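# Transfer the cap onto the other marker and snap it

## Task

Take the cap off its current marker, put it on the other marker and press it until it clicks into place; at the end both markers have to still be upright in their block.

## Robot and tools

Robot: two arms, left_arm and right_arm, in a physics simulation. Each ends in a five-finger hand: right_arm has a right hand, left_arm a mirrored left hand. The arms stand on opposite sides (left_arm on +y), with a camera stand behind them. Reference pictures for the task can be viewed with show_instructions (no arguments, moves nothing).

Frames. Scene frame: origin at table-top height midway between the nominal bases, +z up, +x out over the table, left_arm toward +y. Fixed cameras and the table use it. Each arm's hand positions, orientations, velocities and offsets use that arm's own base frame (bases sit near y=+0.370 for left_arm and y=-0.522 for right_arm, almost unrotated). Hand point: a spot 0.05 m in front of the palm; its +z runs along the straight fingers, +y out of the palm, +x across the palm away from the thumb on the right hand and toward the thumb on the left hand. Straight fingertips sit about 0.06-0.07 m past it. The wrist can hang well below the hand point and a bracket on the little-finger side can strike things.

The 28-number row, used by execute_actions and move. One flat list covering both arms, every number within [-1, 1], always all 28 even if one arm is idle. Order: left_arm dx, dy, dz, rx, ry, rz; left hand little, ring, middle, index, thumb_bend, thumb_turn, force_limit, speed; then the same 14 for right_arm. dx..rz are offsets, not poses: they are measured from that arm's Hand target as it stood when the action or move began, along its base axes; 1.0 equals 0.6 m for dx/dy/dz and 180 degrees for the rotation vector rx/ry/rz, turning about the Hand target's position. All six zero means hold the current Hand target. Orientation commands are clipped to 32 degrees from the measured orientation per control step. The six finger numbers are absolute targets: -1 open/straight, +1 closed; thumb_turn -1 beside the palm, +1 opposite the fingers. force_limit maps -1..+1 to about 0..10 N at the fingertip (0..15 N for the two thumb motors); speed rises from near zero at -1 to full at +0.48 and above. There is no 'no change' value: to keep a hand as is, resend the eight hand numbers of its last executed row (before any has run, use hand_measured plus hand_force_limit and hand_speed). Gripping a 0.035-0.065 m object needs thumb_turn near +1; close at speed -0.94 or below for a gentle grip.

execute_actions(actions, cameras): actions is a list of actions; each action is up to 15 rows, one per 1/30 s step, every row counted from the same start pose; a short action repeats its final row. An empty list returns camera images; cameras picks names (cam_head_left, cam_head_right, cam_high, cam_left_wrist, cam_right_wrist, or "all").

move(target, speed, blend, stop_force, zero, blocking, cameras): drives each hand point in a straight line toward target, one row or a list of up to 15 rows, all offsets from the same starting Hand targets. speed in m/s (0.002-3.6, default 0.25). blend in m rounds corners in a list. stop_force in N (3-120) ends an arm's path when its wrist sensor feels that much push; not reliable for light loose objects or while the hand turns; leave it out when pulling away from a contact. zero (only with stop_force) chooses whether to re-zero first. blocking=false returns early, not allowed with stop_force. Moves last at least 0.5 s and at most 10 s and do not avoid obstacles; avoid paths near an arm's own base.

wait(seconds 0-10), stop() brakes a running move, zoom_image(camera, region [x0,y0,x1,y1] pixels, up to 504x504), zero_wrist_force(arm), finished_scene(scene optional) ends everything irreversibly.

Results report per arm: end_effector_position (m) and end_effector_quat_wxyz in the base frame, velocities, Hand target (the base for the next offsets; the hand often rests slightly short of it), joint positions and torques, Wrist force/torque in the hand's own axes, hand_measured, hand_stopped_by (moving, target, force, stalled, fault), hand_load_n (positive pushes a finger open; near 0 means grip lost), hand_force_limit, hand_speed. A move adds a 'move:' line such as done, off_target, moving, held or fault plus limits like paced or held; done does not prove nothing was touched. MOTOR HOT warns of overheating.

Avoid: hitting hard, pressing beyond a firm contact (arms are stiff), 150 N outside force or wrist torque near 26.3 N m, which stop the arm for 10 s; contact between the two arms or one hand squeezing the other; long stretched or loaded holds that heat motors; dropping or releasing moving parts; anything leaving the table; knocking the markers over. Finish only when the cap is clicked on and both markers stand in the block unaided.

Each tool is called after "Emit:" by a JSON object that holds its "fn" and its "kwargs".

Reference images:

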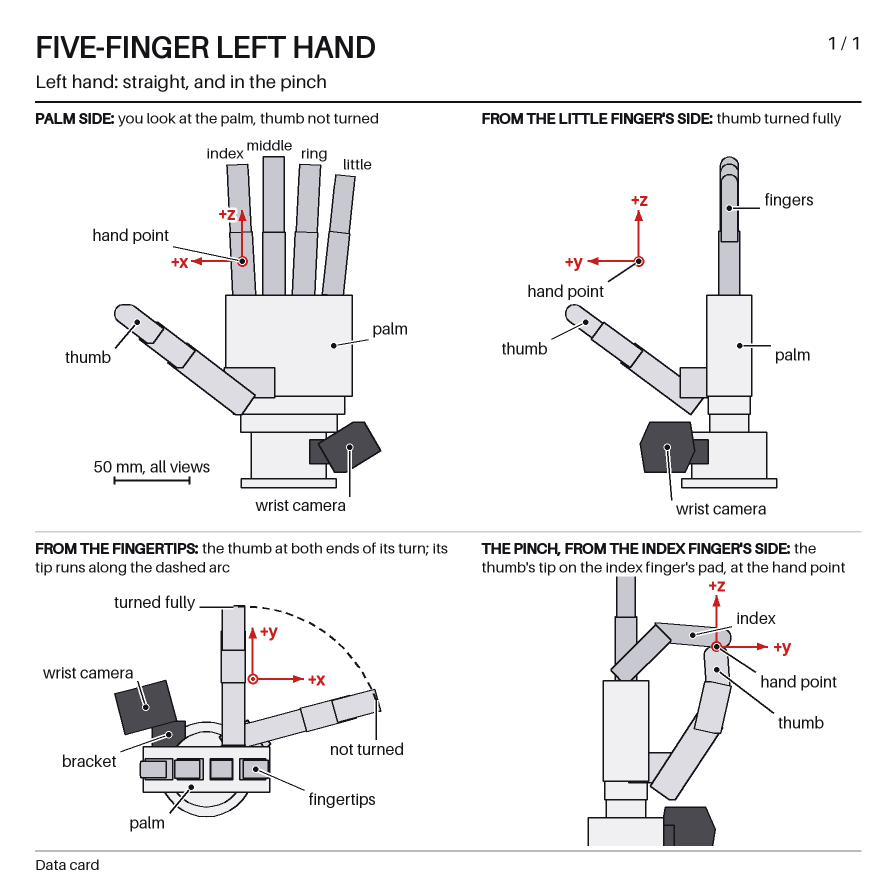

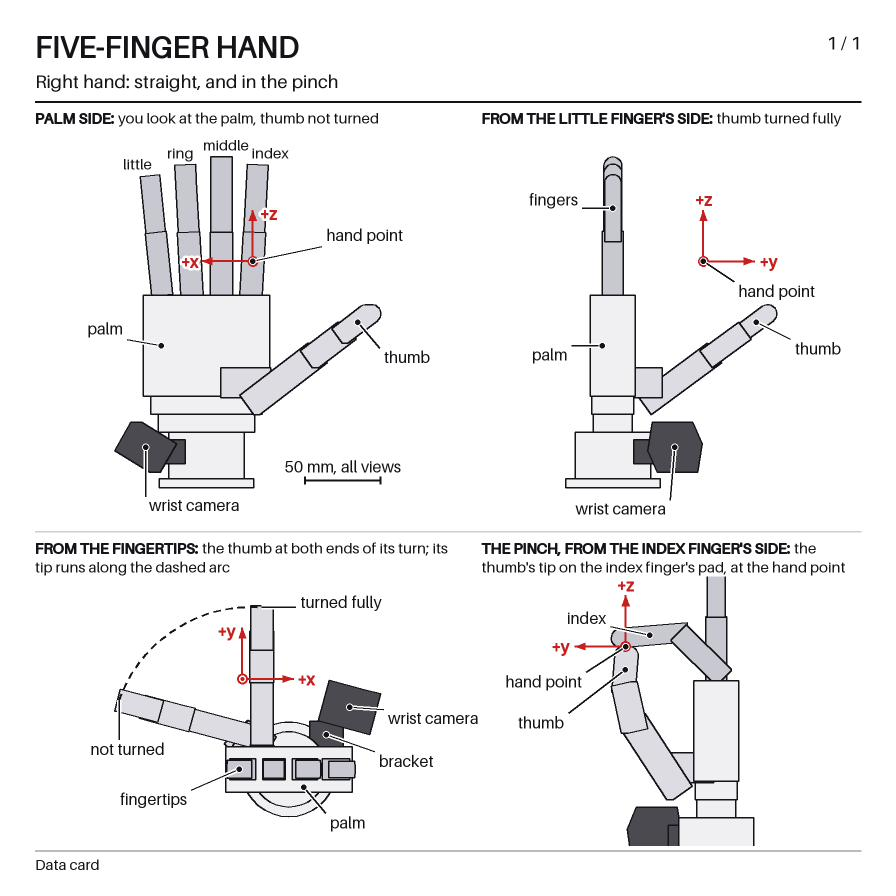

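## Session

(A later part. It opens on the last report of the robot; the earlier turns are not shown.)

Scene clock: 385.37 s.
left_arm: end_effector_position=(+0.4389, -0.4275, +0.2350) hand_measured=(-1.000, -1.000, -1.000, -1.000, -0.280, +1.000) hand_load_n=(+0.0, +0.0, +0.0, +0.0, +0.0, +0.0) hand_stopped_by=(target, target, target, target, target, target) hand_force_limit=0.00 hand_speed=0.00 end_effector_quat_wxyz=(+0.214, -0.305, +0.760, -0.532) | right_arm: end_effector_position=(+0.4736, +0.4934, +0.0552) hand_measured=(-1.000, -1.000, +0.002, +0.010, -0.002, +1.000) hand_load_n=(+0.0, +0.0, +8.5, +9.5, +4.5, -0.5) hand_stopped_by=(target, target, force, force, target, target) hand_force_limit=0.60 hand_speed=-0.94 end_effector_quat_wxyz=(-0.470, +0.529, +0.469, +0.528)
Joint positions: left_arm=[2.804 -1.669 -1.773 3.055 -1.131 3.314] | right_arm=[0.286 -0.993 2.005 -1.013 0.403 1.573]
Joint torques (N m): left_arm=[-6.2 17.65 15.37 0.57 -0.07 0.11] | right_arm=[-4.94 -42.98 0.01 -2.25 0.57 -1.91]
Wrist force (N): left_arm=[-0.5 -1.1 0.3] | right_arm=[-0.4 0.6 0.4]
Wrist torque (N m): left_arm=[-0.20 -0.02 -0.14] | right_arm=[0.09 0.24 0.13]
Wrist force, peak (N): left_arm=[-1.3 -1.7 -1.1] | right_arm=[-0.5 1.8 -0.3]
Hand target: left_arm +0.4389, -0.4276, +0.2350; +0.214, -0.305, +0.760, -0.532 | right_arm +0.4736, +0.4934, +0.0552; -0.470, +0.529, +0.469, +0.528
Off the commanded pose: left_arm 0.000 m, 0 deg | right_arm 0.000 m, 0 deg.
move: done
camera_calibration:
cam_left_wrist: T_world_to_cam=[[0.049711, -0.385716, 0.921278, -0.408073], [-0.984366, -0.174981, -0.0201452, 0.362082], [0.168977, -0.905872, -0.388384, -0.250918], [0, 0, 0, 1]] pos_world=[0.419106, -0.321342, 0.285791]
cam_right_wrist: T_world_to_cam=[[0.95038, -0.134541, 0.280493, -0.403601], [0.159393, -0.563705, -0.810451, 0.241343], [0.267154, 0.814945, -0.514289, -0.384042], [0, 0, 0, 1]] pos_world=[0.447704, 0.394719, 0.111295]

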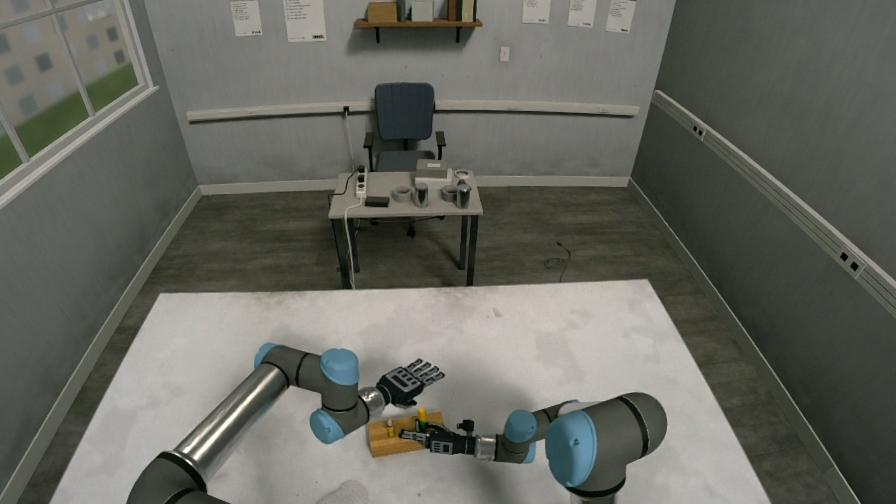

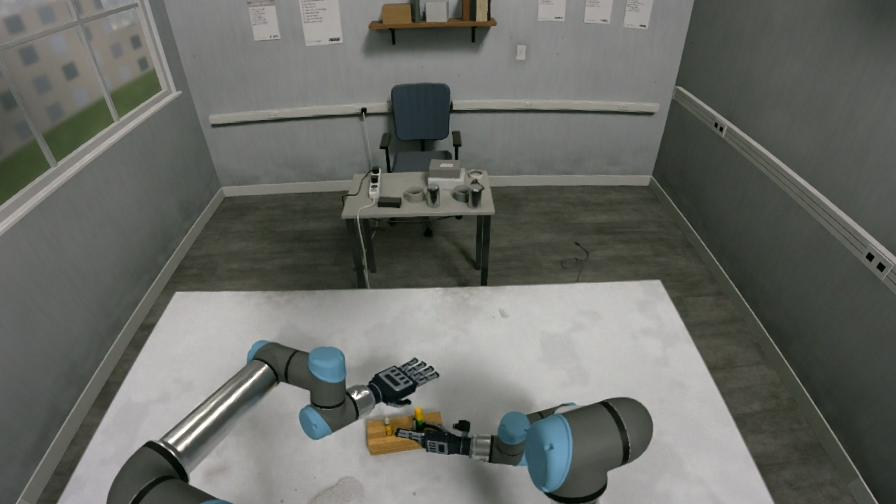

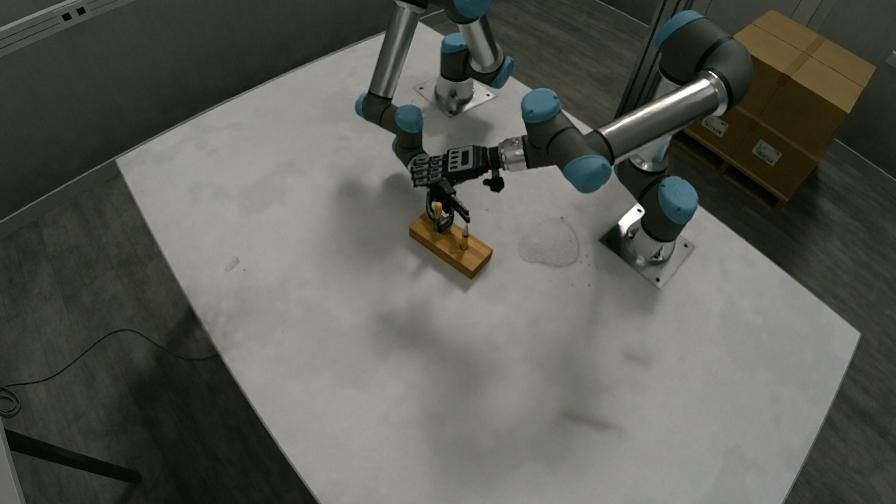

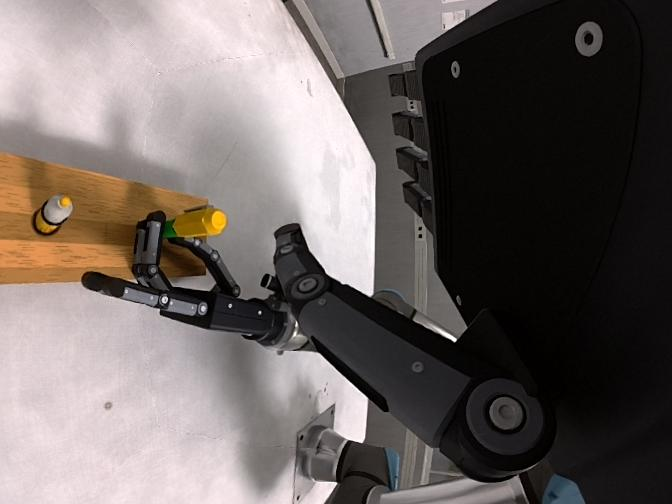

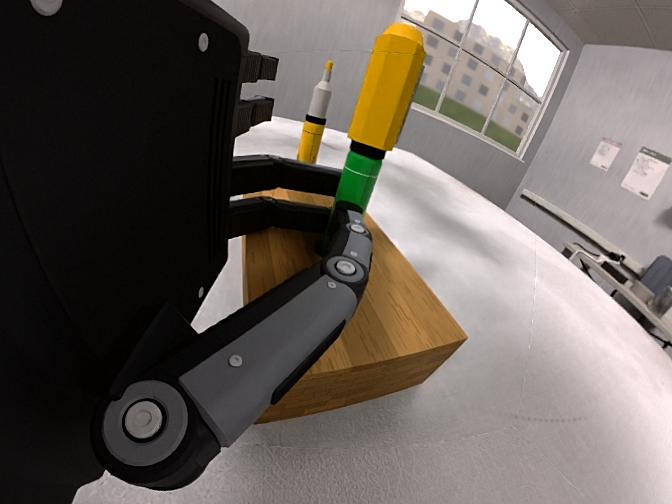

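Emit:
{"fn": "move", "kwargs": {"target": [0,0,-0.1767,0,0,0,-1,-1,-1,-1,-0.28,1,0,0,0,0,0,0,0,0,-1,-1,0.55,0.55,0.0,1,0.6,-0.94], "speed": 0.1, "stop_force": 6, "cameras": ["cam_head_left", "cam_head_right", "cam_high", "cam_right_wrist", "cam_left_wrist"]}}

Emit:
{"fn": "zoom_image", "kwargs": {"camera": "cam_left_wrist", "region": [180, 120, 420, 360]}}

Emit:
{"fn": "zoom_image", "kwargs": {"camera": "cam_head_left", "region": [360, 350, 500, 470]}}

Emit:
{"fn": "zoom_image", "kwargs": {"camera": "cam_high", "region": [390, 140, 530, 280]}}

Scene clock: 394.43 s.
left_arm: end_effector_position=(+0.4389, -0.4276, +0.1290) hand_measured=(-1.000, -1.000, -1.000, -1.000, -0.280, +1.000) hand_load_n=(+0.0, +0.0, +0.0, +0.0, +0.0, +0.0) hand_stopped_by=(target, target, target, target, target, target) hand_force_limit=0.00 hand_speed=0.00 end_effector_quat_wxyz=(+0.214, -0.305, +0.760, -0.532) | right_arm: end_effector_position=(+0.4736, +0.4934, +0.0552) hand_measured=(-1.000, -1.000, +0.002, +0.010, -0.002, +1.000) hand_load_n=(+0.0, +0.0, +9.0, +9.5, +5.0, -0.5) hand_stopped_by=(target, target, force, force, target, target) hand_force_limit=0.60 hand_speed=-0.94 end_effector_quat_wxyz=(-0.470, +0.529, +0.469, +0.528)
Joint positions: left_arm=[2.804 -1.779 -1.942 3.334 -1.131 3.314] | right_arm=[0.286 -0.993 2.005 -1.013 0.403 1.573]
Joint torques (N m): left_arm=[-6.97 35.87 25.93 2.16 1.06 -1.47] | right_arm=[-2.41 -42.95 -1.4 -2.16 1.33 -1.96]
Wrist force (N): left_arm=[-0.9 -0.9 -0.1] | right_arm=[-0.3 0.6 0.0]
Wrist torque (N m): left_arm=[-0.16 0.05 -0.21] | right_arm=[0.09 0.24 0.13]
Wrist force, peak (N): left_arm=[-0.6 -2.5 0.0] | right_arm=[-0.5 0.9 0.6]
Hand target: left_arm +0.4389, -0.4276, +0.1290; +0.214, -0.305, +0.760, -0.532 | right_arm +0.4736, +0.4934, +0.0552; -0.470, +0.529, +0.469, +0.528
Off the commanded pose: left_arm 0.000 m, 0 deg | right_arm 0.000 m, 0 deg.
move: done
camera_calibration:
cam_left_wrist: T_world_to_cam=[[0.0497483, -0.385704, 0.92128, -0.310338], [-0.984347, -0.175086, -0.0201479, 0.359903], [0.169074, -0.905857, -0.388377, -0.292162], [0, 0, 0, 1]] pos_world=[0.419106, -0.321342, 0.179691]
cam_right_wrist: T_world_to_cam=[[0.95038, -0.134541, 0.280493, -0.403601], [0.159393, -0.563705, -0.810451, 0.241343], [0.267154, 0.814945, -0.514289, -0.384042], [0, 0, 0, 1]] pos_world=[0.447704, 0.394719, 0.111295]

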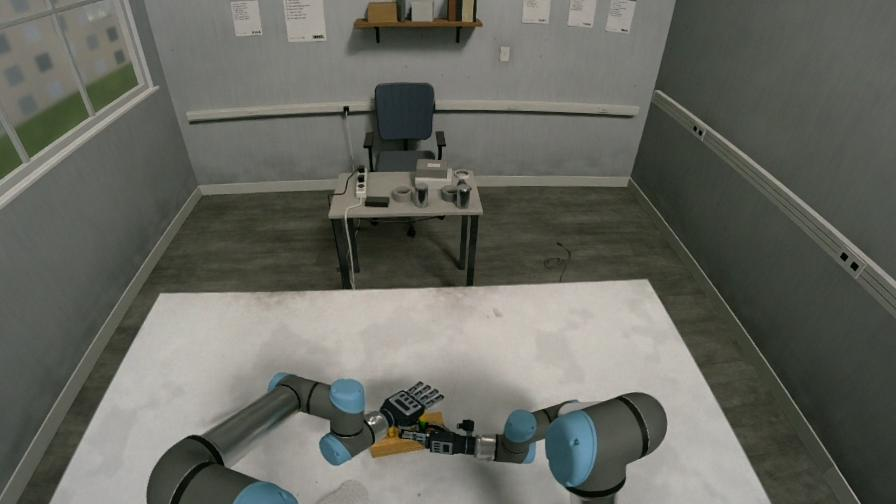

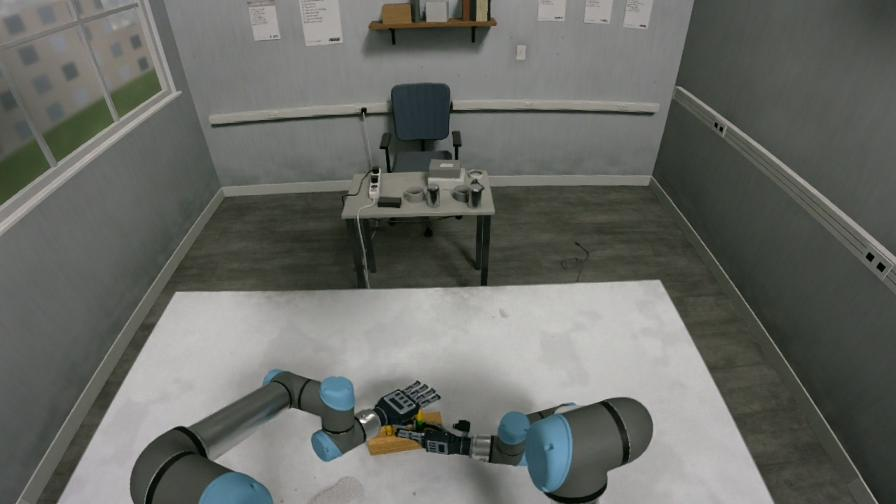

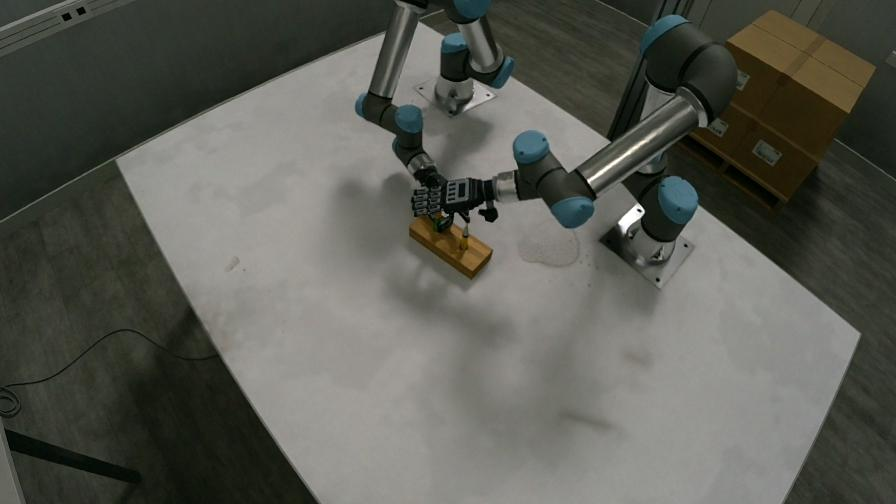

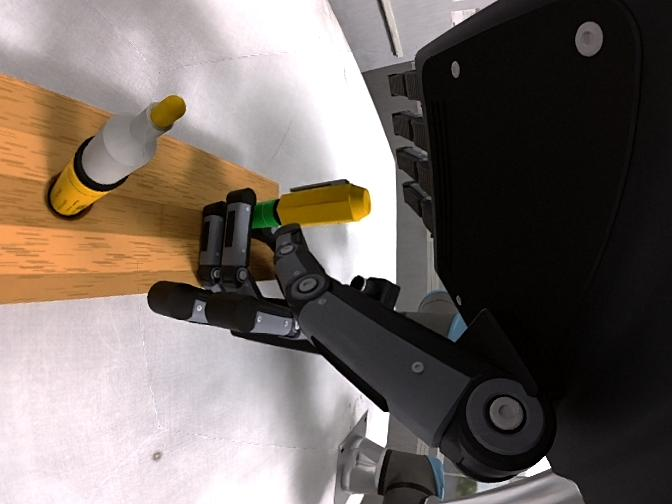

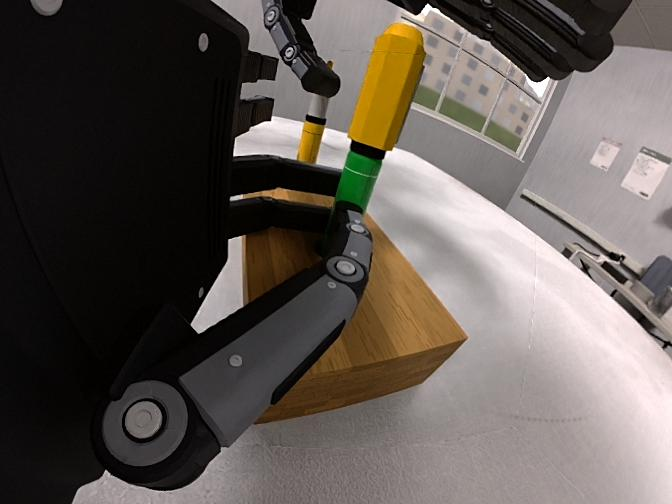

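Scaled by 2.100 from the camera's 672x504 image, which has a finer 960x720 frame.

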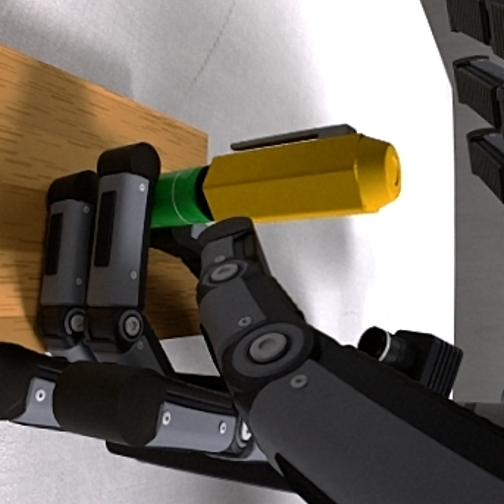

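Scaled by 3.600 from the camera's 896x504 image, which has a finer 1280x720 frame.

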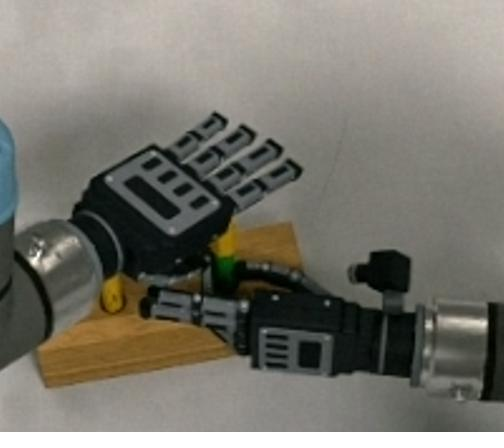

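Scaled by 3.600 from the camera's 896x504 image, which has a finer 1280x720 frame.

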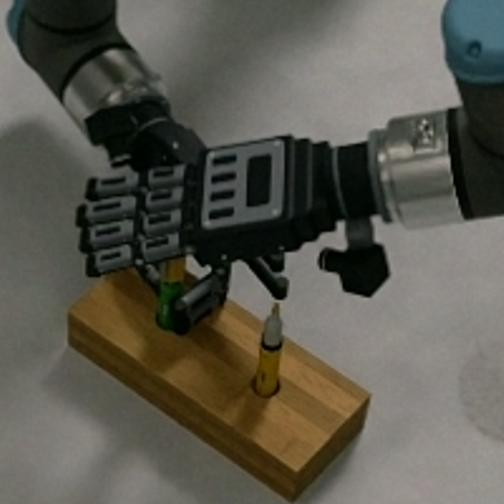

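Emit:
{"fn": "move", "kwargs": {"target": [0.0115,-0.012,-0.0033,0,0,0,-1,-1,-0.2,-0.3,-0.28,1,0,-0.5,0,0,0,0,0,0,-1,-1,0.55,0.55,0.0,1,0.6,-0.94], "speed": 0.03, "stop_force": 4, "cameras": ["cam_head_left", "cam_head_right", "cam_high", "cam_right_wrist", "cam_left_wrist"]}}

Emit:
{"fn": "zoom_image", "kwargs": {"camera": "cam_left_wrist", "region": [180, 120, 420, 360]}}

Emit:
{"fn": "zoom_image", "kwargs": {"camera": "cam_right_wrist", "region": [230, 0, 630, 300]}}

Emit:
{"fn": "zoom_image", "kwargs": {"camera": "cam_high", "region": [390, 160, 510, 280]}}

Scene clock: 416.93 s.
left_arm: end_effector_position=(+0.4458, -0.4348, +0.1270) hand_measured=(-1.000, -1.000, -0.200, -0.300, -0.280, +1.000) hand_load_n=(+0.0, +0.0, +0.0, +0.0, +0.0, +0.0) hand_stopped_by=(target, target, target, target, target, target) hand_force_limit=0.00 hand_speed=-0.50 end_effector_quat_wxyz=(+0.214, -0.305, +0.760, -0.532) | right_arm: end_effector_position=(+0.4736, +0.4934, +0.0552) hand_measured=(-1.000, -1.000, +0.002, +0.010, -0.002, +1.000) hand_load_n=(+0.0, +0.0, +8.5, +9.5, +4.5, -0.5) hand_stopped_by=(target, target, force, force, target, target) hand_force_limit=0.60 hand_speed=-0.94 end_effector_quat_wxyz=(-0.470, +0.529, +0.469, +0.528)
Joint positions: left_arm=[2.792 -1.804 -1.917 3.335 -1.142 3.309] | right_arm=[0.286 -0.993 2.005 -1.013 0.403 1.573]
Joint torques (N m): left_arm=[7.13 36.64 10.76 -1.06 2.2 1.06] | right_arm=[-0.03 -43.37 -2.55 -2.04 1.29 -2.01]
Wrist force (N): left_arm=[-1.0 -1.0 0.0] | right_arm=[-0.4 0.7 0.3]
Wrist torque (N m): left_arm=[-0.16 0.04 -0.10] | right_arm=[0.10 0.24 0.13]
Wrist force, peak (N): left_arm=[-1.2 -1.5 0.1] | right_arm=[-0.5 1.0 0.5]
Hand target: left_arm +0.4458, -0.4348, +0.1270; +0.214, -0.305, +0.760, -0.532 | right_arm +0.4736, +0.4934, +0.0552; -0.470, +0.529, +0.469, +0.528
Off the commanded pose: left_arm 0.000 m, 0 deg | right_arm 0.000 m, 0 deg.
move: done
camera_calibration:
cam_left_wrist: T_world_to_cam=[[0.0497483, -0.385704, 0.92128, -0.311655], [-0.984347, -0.175086, -0.0201479, 0.365377], [0.169074, -0.905857, -0.388377, -0.300718], [0, 0, 0, 1]] pos_world=[0.426006, -0.328642, 0.177691]
cam_right_wrist: T_world_to_cam=[[0.95038, -0.134541, 0.280493, -0.403601], [0.159393, -0.563705, -0.810451, 0.241343], [0.267154, 0.814945, -0.514289, -0.384042], [0, 0, 0, 1]] pos_world=[0.447704, 0.394719, 0.111295]

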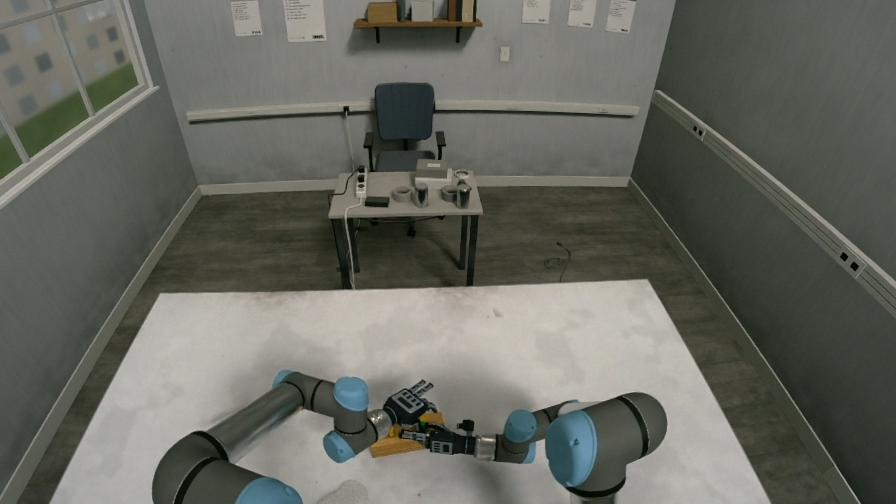

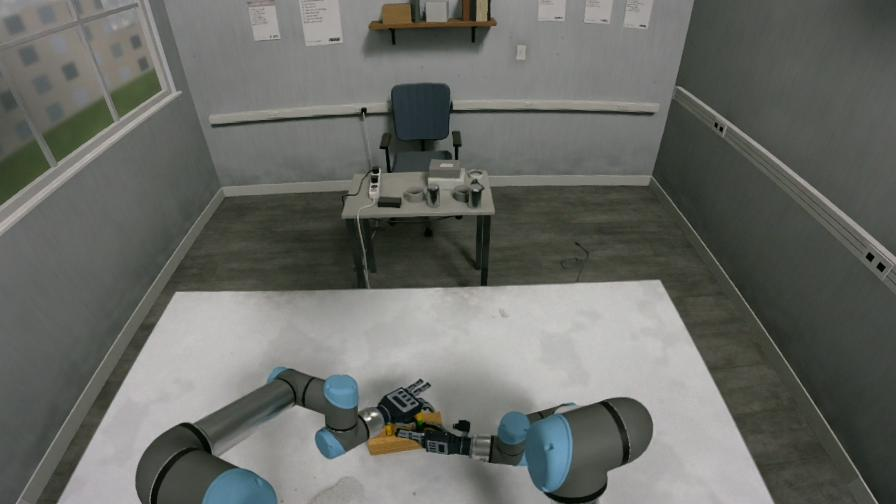

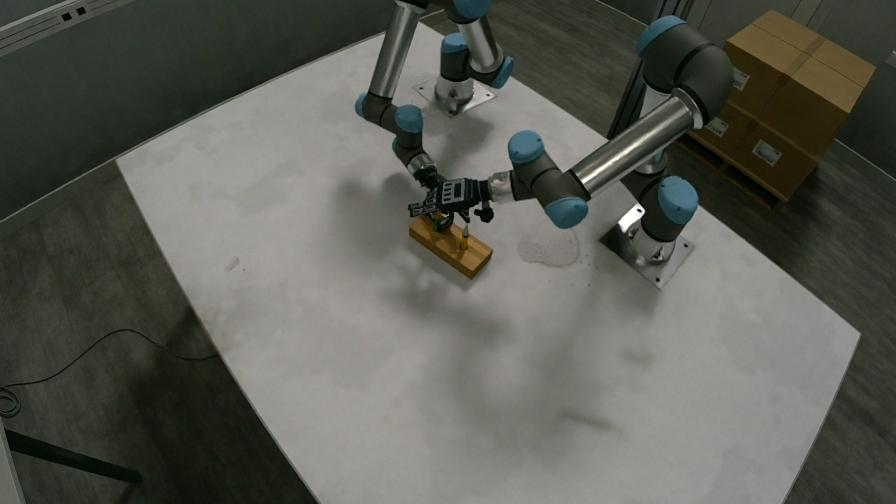

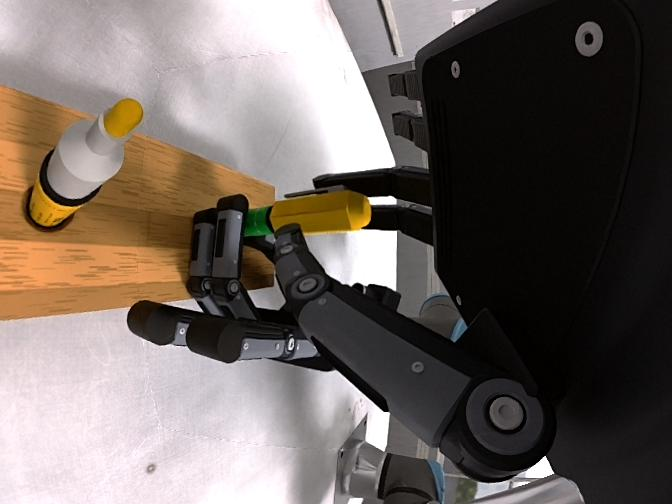

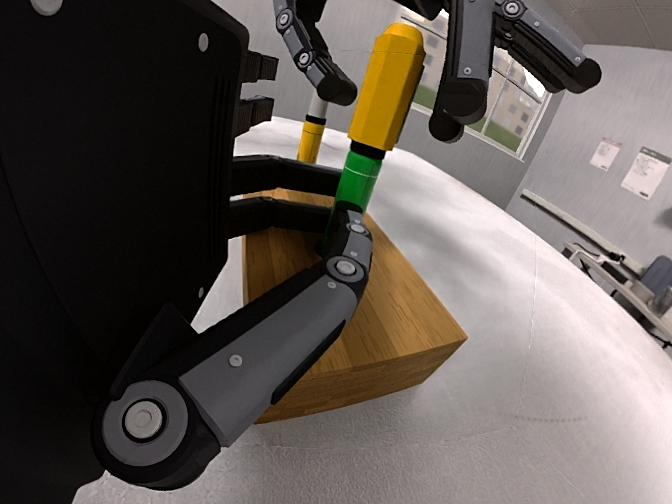

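Scaled by 2.100 from the camera's 672x504 image, which has a finer 960x720 frame.

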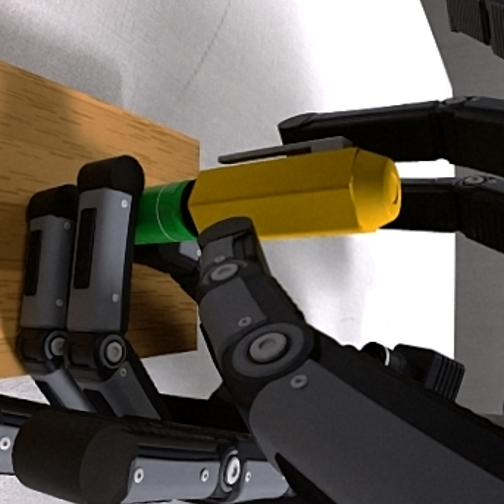

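Scaled by 1.260 from the camera's 672x504 image, which has a finer 960x720 frame.

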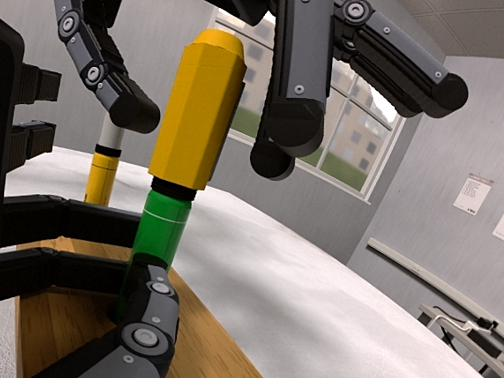

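Scaled by 4.200 from the camera's 896x504 image, which has a finer 1280x720 frame.

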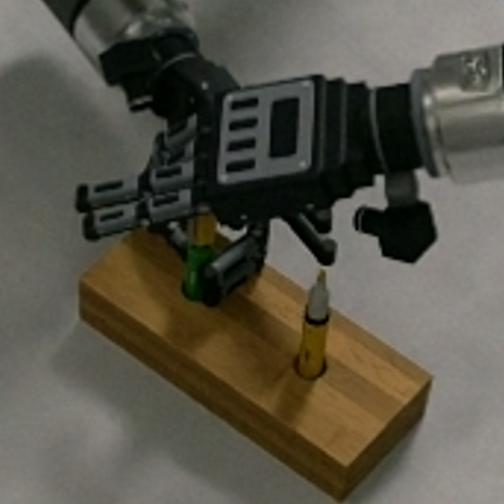

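Emit:
{"fn": "execute_actions", "kwargs": {"actions": [[[0,0,0,0,0,0,-1,-1,0.5,0.5,-0.28,1,-0.3,-0.93,0,0,0,0,0,0,-1,-1,0.55,0.55,0.0,1,0.6,-0.94]],[[0,0,0,0,0,0,-1,-1,0.5,0.5,-0.28,1,-0.3,-0.93,0,0,0,0,0,0,-1,-1,0.55,0.55,0.0,1,0.6,-0.94]],[[0,0,0,0,0,0,-1,-1,0.5,0.5,-0.28,1,-0.3,-0.93,0,0,0,0,0,0,-1,-1,0.55,0.55,0.0,1,0.6,-0.94]],[[0,0,0,0,0,0,-1,-1,0.5,0.5,-0.28,1,-0.3,-0.93,0,0,0,0,0,0,-1,-1,0.55,0.55,0.0,1,0.6,-0.94]]], "cameras": ["cam_head_left", "cam_high", "cam_right_wrist", "cam_left_wrist"]}}

Emit:
{"fn": "zoom_image", "kwargs": {"camera": "cam_left_wrist", "region": [180, 120, 420, 360]}}

Emit:
{"fn": "zoom_image", "kwargs": {"camera": "cam_right_wrist", "region": [230, 0, 630, 300]}}

Scene clock: 429.67 s.
left_arm: end_effector_position=(+0.4458, -0.4348, +0.1270) hand_measured=(-1.000, -1.000, -0.024, +0.342, -0.280, +1.000) hand_load_n=(+0.0, +0.0, +2.5, +3.5, +1.0, +0.0) hand_stopped_by=(target, target, force, force, target, target) hand_force_limit=-0.30 hand_speed=-0.93 end_effector_quat_wxyz=(+0.214, -0.305, +0.760, -0.532) | right_arm: end_effector_position=(+0.4736, +0.4934, +0.0552) hand_measured=(-1.000, -1.000, +0.002, +0.010, -0.002, +1.000) hand_load_n=(+0.0, +0.0, +11.5, +8.5, +3.0, -2.0) hand_stopped_by=(target, target, force, force, target, target) hand_force_limit=0.60 hand_speed=-0.94 end_effector_quat_wxyz=(-0.470, +0.529, +0.469, +0.528)
Joint positions: left_arm=[2.792 -1.804 -1.917 3.335 -1.142 3.309] | right_arm=[0.286 -0.993 2.005 -1.013 0.403 1.573]
Joint torques (N m): left_arm=[8.01 29.85 13.33 -1.69 2.48 0.96] | right_arm=[2.71 -42.81 -3.51 -2.1 1.32 -1.86]
Wrist force (N): left_arm=[0.3 -2.8 3.1] | right_arm=[-1.1 -1.3 4.7]
Wrist torque (N m): left_arm=[-0.22 0.10 -0.04] | right_arm=[0.06 0.10 0.02]
Wrist force, peak (N): left_arm=[0.4 -3.9 3.7] | right_arm=[-1.8 -2.6 5.9]
Hand target: left_arm +0.4458, -0.4348, +0.1270; +0.214, -0.305, +0.760, -0.532 | right_arm +0.4736, +0.4934, +0.0552; -0.470, +0.529, +0.469, +0.528
Off the commanded pose: left_arm 0.000 m, 0 deg | right_arm 0.000 m, 0 deg.
Step readings (end_effector_position of left_arm | right_arm):
0: (+0.4458, -0.4348, +0.1270) | (+0.4736, +0.4934, +0.0552)
1: (+0.4458, -0.4348, +0.1270) | (+0.4736, +0.4934, +0.0552)
2: (+0.4458, -0.4348, +0.1270) | (+0.4736, +0.4934, +0.0552)
4: (+0.4458, -0.4348, +0.1270) | (+0.4736, +0.4934, +0.0552)
8: (+0.4458, -0.4348, +0.1270) | (+0.4736, +0.4934, +0.0552)
15: (+0.4458, -0.4348, +0.1270) | (+0.4736, +0.4934, +0.0552)
16: (+0.4458, -0.4348, +0.1270) | (+0.4736, +0.4934, +0.0552)
17: (+0.4458, -0.4348, +0.1270) | (+0.4736, +0.4934, +0.0552)
19: (+0.4458, -0.4348, +0.1270) | (+0.4736, +0.4934, +0.0552)
23: (+0.4458, -0.4348, +0.1270) | (+0.4736, +0.4934, +0.0552)
30: (+0.4458, -0.4348, +0.1270) | (+0.4736, +0.4934, +0.0552)
31: (+0.4458, -0.4348, +0.1270) | (+0.4736, +0.4934, +0.0552)
32: (+0.4458, -0.4348, +0.1270) | (+0.4736, +0.4934, +0.0552)
34: (+0.4458, -0.4348, +0.1270) | (+0.4736, +0.4934, +0.0552)
38: (+0.4458, -0.4348, +0.1270) | (+0.4736, +0.4934, +0.0552)
45: (+0.4458, -0.4348, +0.1270) | (+0.4736, +0.4934, +0.0552)
46: (+0.4458, -0.4348, +0.1270) | (+0.4736, +0.4934, +0.0552)
47: (+0.4458, -0.4348, +0.1270) | (+0.4736, +0.4934, +0.0552)
49: (+0.4458, -0.4348, +0.1270) | (+0.4736, +0.4934, +0.0552)
53: (+0.4458, -0.4348, +0.1270) | (+0.4736, +0.4934, +0.0552)
60: (+0.4458, -0.4348, +0.1270) | (+0.4736, +0.4934, +0.0552)
camera_calibration:
cam_left_wrist: T_world_to_cam=[[0.0497483, -0.385704, 0.92128, -0.311655], [-0.984347, -0.175086, -0.0201479, 0.365377], [0.169074, -0.905857, -0.388377, -0.300718], [0, 0, 0, 1]] pos_world=[0.426006, -0.328642, 0.177691]
cam_right_wrist: T_world_to_cam=[[0.95038, -0.134541, 0.280493, -0.403601], [0.159393, -0.563705, -0.810451, 0.241343], [0.267154, 0.814945, -0.514289, -0.384042], [0, 0, 0, 1]] pos_world=[0.447704, 0.394719, 0.111295]
Images, in order (width x height): cam_head_left 896x504, cam_high 896x504, cam_left_wrist 672x504, cam_right_wrist 672x504.

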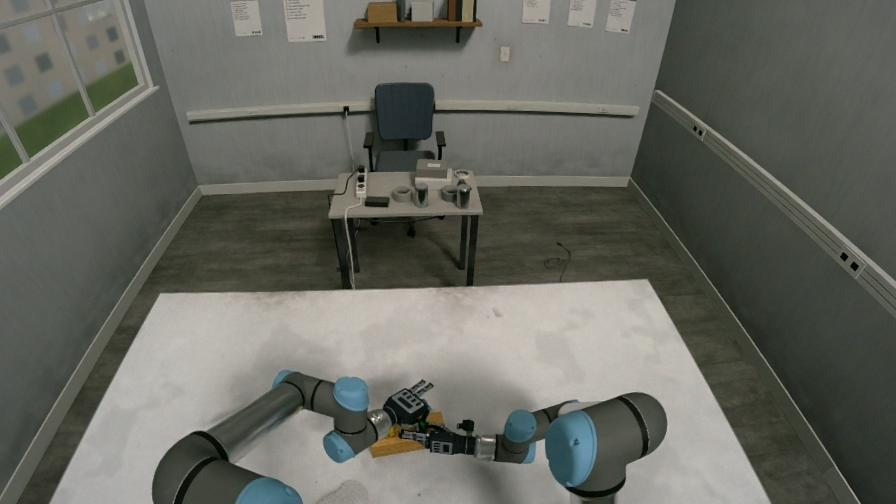

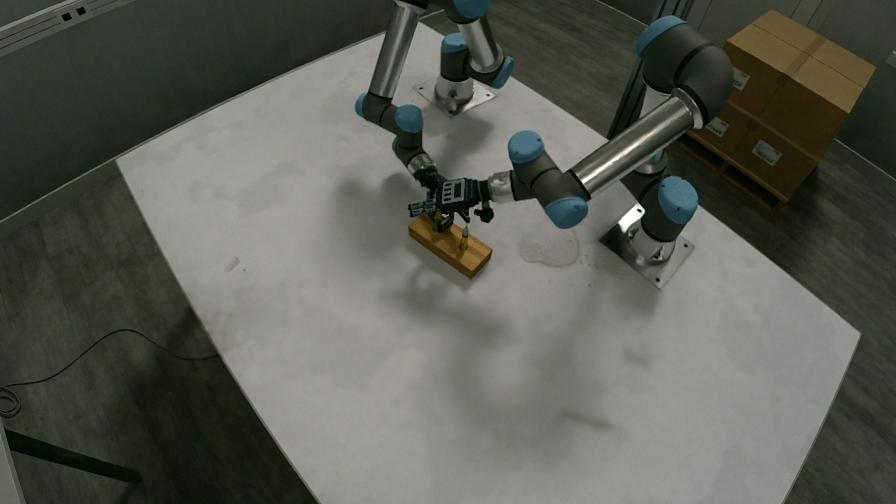

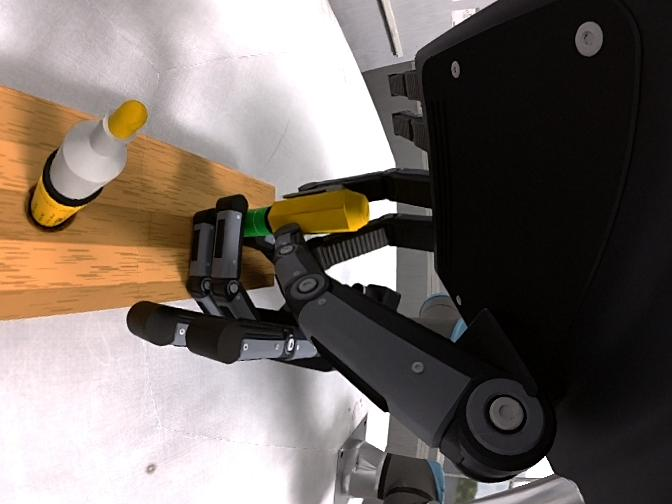

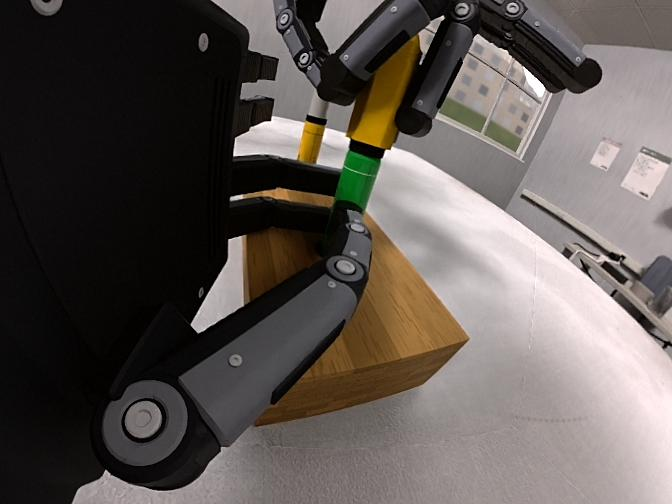

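Scaled by 2.100 from the camera's 672x504 image, which has a finer 960x720 frame.

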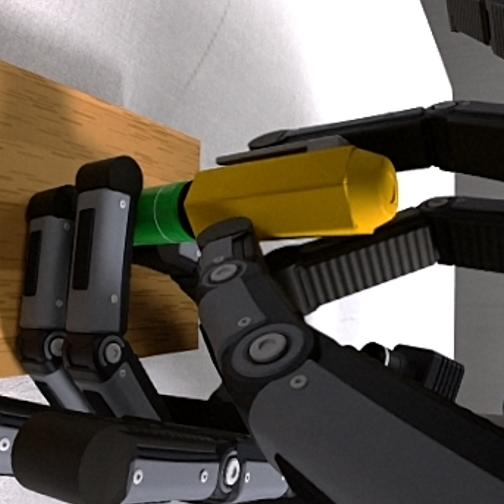

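Scaled by 1.260 from the camera's 672x504 image, which has a finer 960x720 frame.

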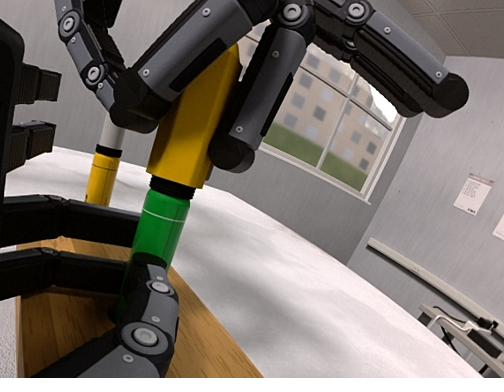

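Emit:
{"fn": "move", "kwargs": {"target": [[0,0,0,0,0,0,-1,-1,-0.3,-0.4,-0.28,1,-0.3,-0.7,0,0,0,0,0,0,-1,-1,0.55,0.55,0.0,1,0.6,-0.94],[0.0085,0.0083,0,0,0,0,-1,-1,-0.3,-0.4,-0.28,1,-0.3,-0.7,0,0,0,0,0,0,-1,-1,0.55,0.55,0.0,1,0.6,-0.94]], "speed": 0.05, "cameras": ["cam_right_wrist", "cam_left_wrist"]}}

Emit:
{"fn": "zoom_image", "kwargs": {"camera": "cam_left_wrist", "region": [180, 120, 420, 360]}}

Emit:
{"fn": "zoom_image", "kwargs": {"camera": "cam_right_wrist", "region": [230, 0, 630, 300]}}

Scene clock: 442.03 s.
left_arm: end_effector_position=(+0.4510, -0.4297, +0.1270) hand_measured=(-1.000, -1.000, -0.300, -0.400, -0.280, +1.000) hand_load_n=(+0.0, +0.0, +0.0, +0.0, +0.0, +0.0) hand_stopped_by=(target, target, target, target, target, target) hand_force_limit=-0.30 hand_speed=-0.70 end_effector_quat_wxyz=(+0.214, -0.305, +0.760, -0.532) | right_arm: end_effector_position=(+0.4736, +0.4934, +0.0552) hand_measured=(-1.000, -1.000, +0.002, +0.010, -0.002, +1.000) hand_load_n=(+0.0, +0.0, +9.0, +8.5, +5.0, -1.0) hand_stopped_by=(target, target, force, force, target, target) hand_force_limit=0.60 hand_speed=-0.94 end_effector_quat_wxyz=(-0.470, +0.529, +0.469, +0.528)
Joint positions: left_arm=[2.809 -1.806 -1.913 3.332 -1.126 3.316] | right_arm=[0.286 -0.993 2.005 -1.013 0.403 1.573]
Joint torques (N m): left_arm=[-6.52 19.11 22.62 -1.41 -0.57 0.05] | right_arm=[4.5 -42.62 -4.46 -1.92 1.3 -1.87]
Wrist force (N): left_arm=[-1.0 -1.0 0.1] | right_arm=[-0.5 1.4 -0.4]
Wrist torque (N m): left_arm=[-0.17 0.06 -0.21] | right_arm=[0.10 0.22 0.11]
Wrist force, peak (N): left_arm=[0.8 -3.4 3.2] | right_arm=[-1.2 -1.3 5.2]
Hand target: left_arm +0.4509, -0.4298, +0.1270; +0.214, -0.305, +0.760, -0.532 | right_arm +0.4736, +0.4934, +0.0552; -0.470, +0.529, +0.469, +0.528
Off the commanded pose: left_arm 0.000 m, 0 deg | right_arm 0.000 m, 0 deg.
move: done
camera_calibration:
cam_left_wrist: T_world_to_cam=[[0.049711, -0.385716, 0.921278, -0.309933], [-0.984366, -0.174981, -0.0201452, 0.37143], [0.168977, -0.905872, -0.388384, -0.296939], [0, 0, 0, 1]] pos_world=[0.431206, -0.323542, 0.177691]
cam_right_wrist: T_world_to_cam=[[0.95038, -0.134541, 0.280493, -0.403601], [0.159393, -0.563705, -0.810451, 0.241343], [0.267154, 0.814945, -0.514289, -0.384042], [0, 0, 0, 1]] pos_world=[0.447704, 0.394719, 0.111295]
Images, in order (width x height): cam_left_wrist 672x504, cam_right_wrist 672x504.

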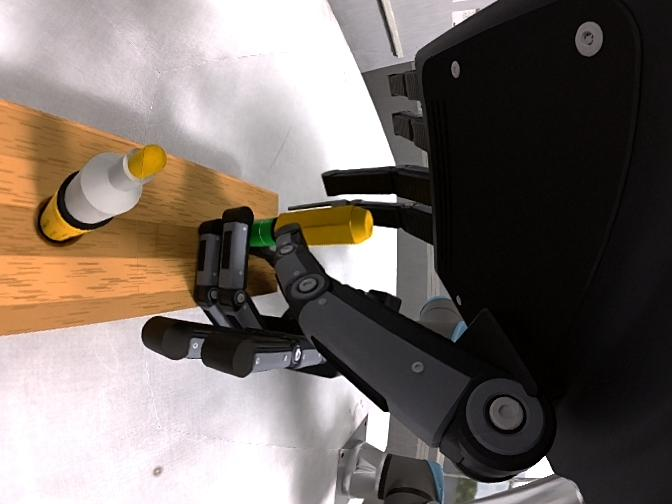

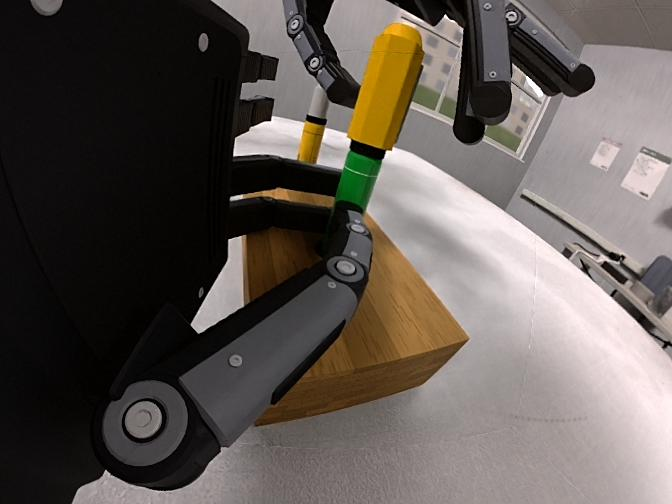

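Scaled by 2.100 from the camera's 672x504 image, which has a finer 960x720 frame.

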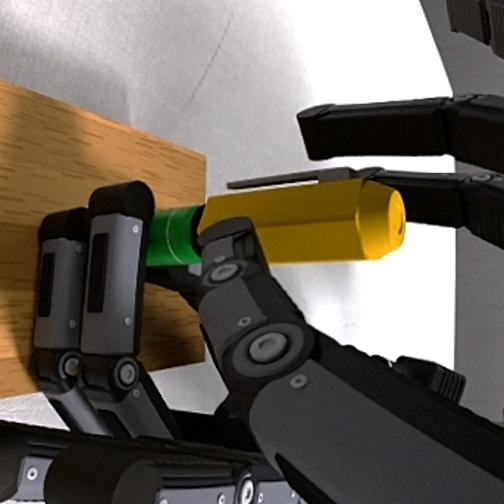

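Scaled by 1.260 from the camera's 672x504 image, which has a finer 960x720 frame.

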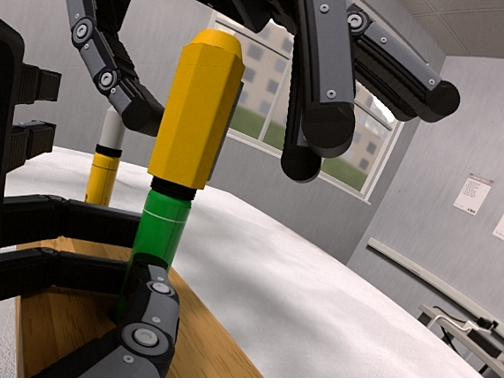

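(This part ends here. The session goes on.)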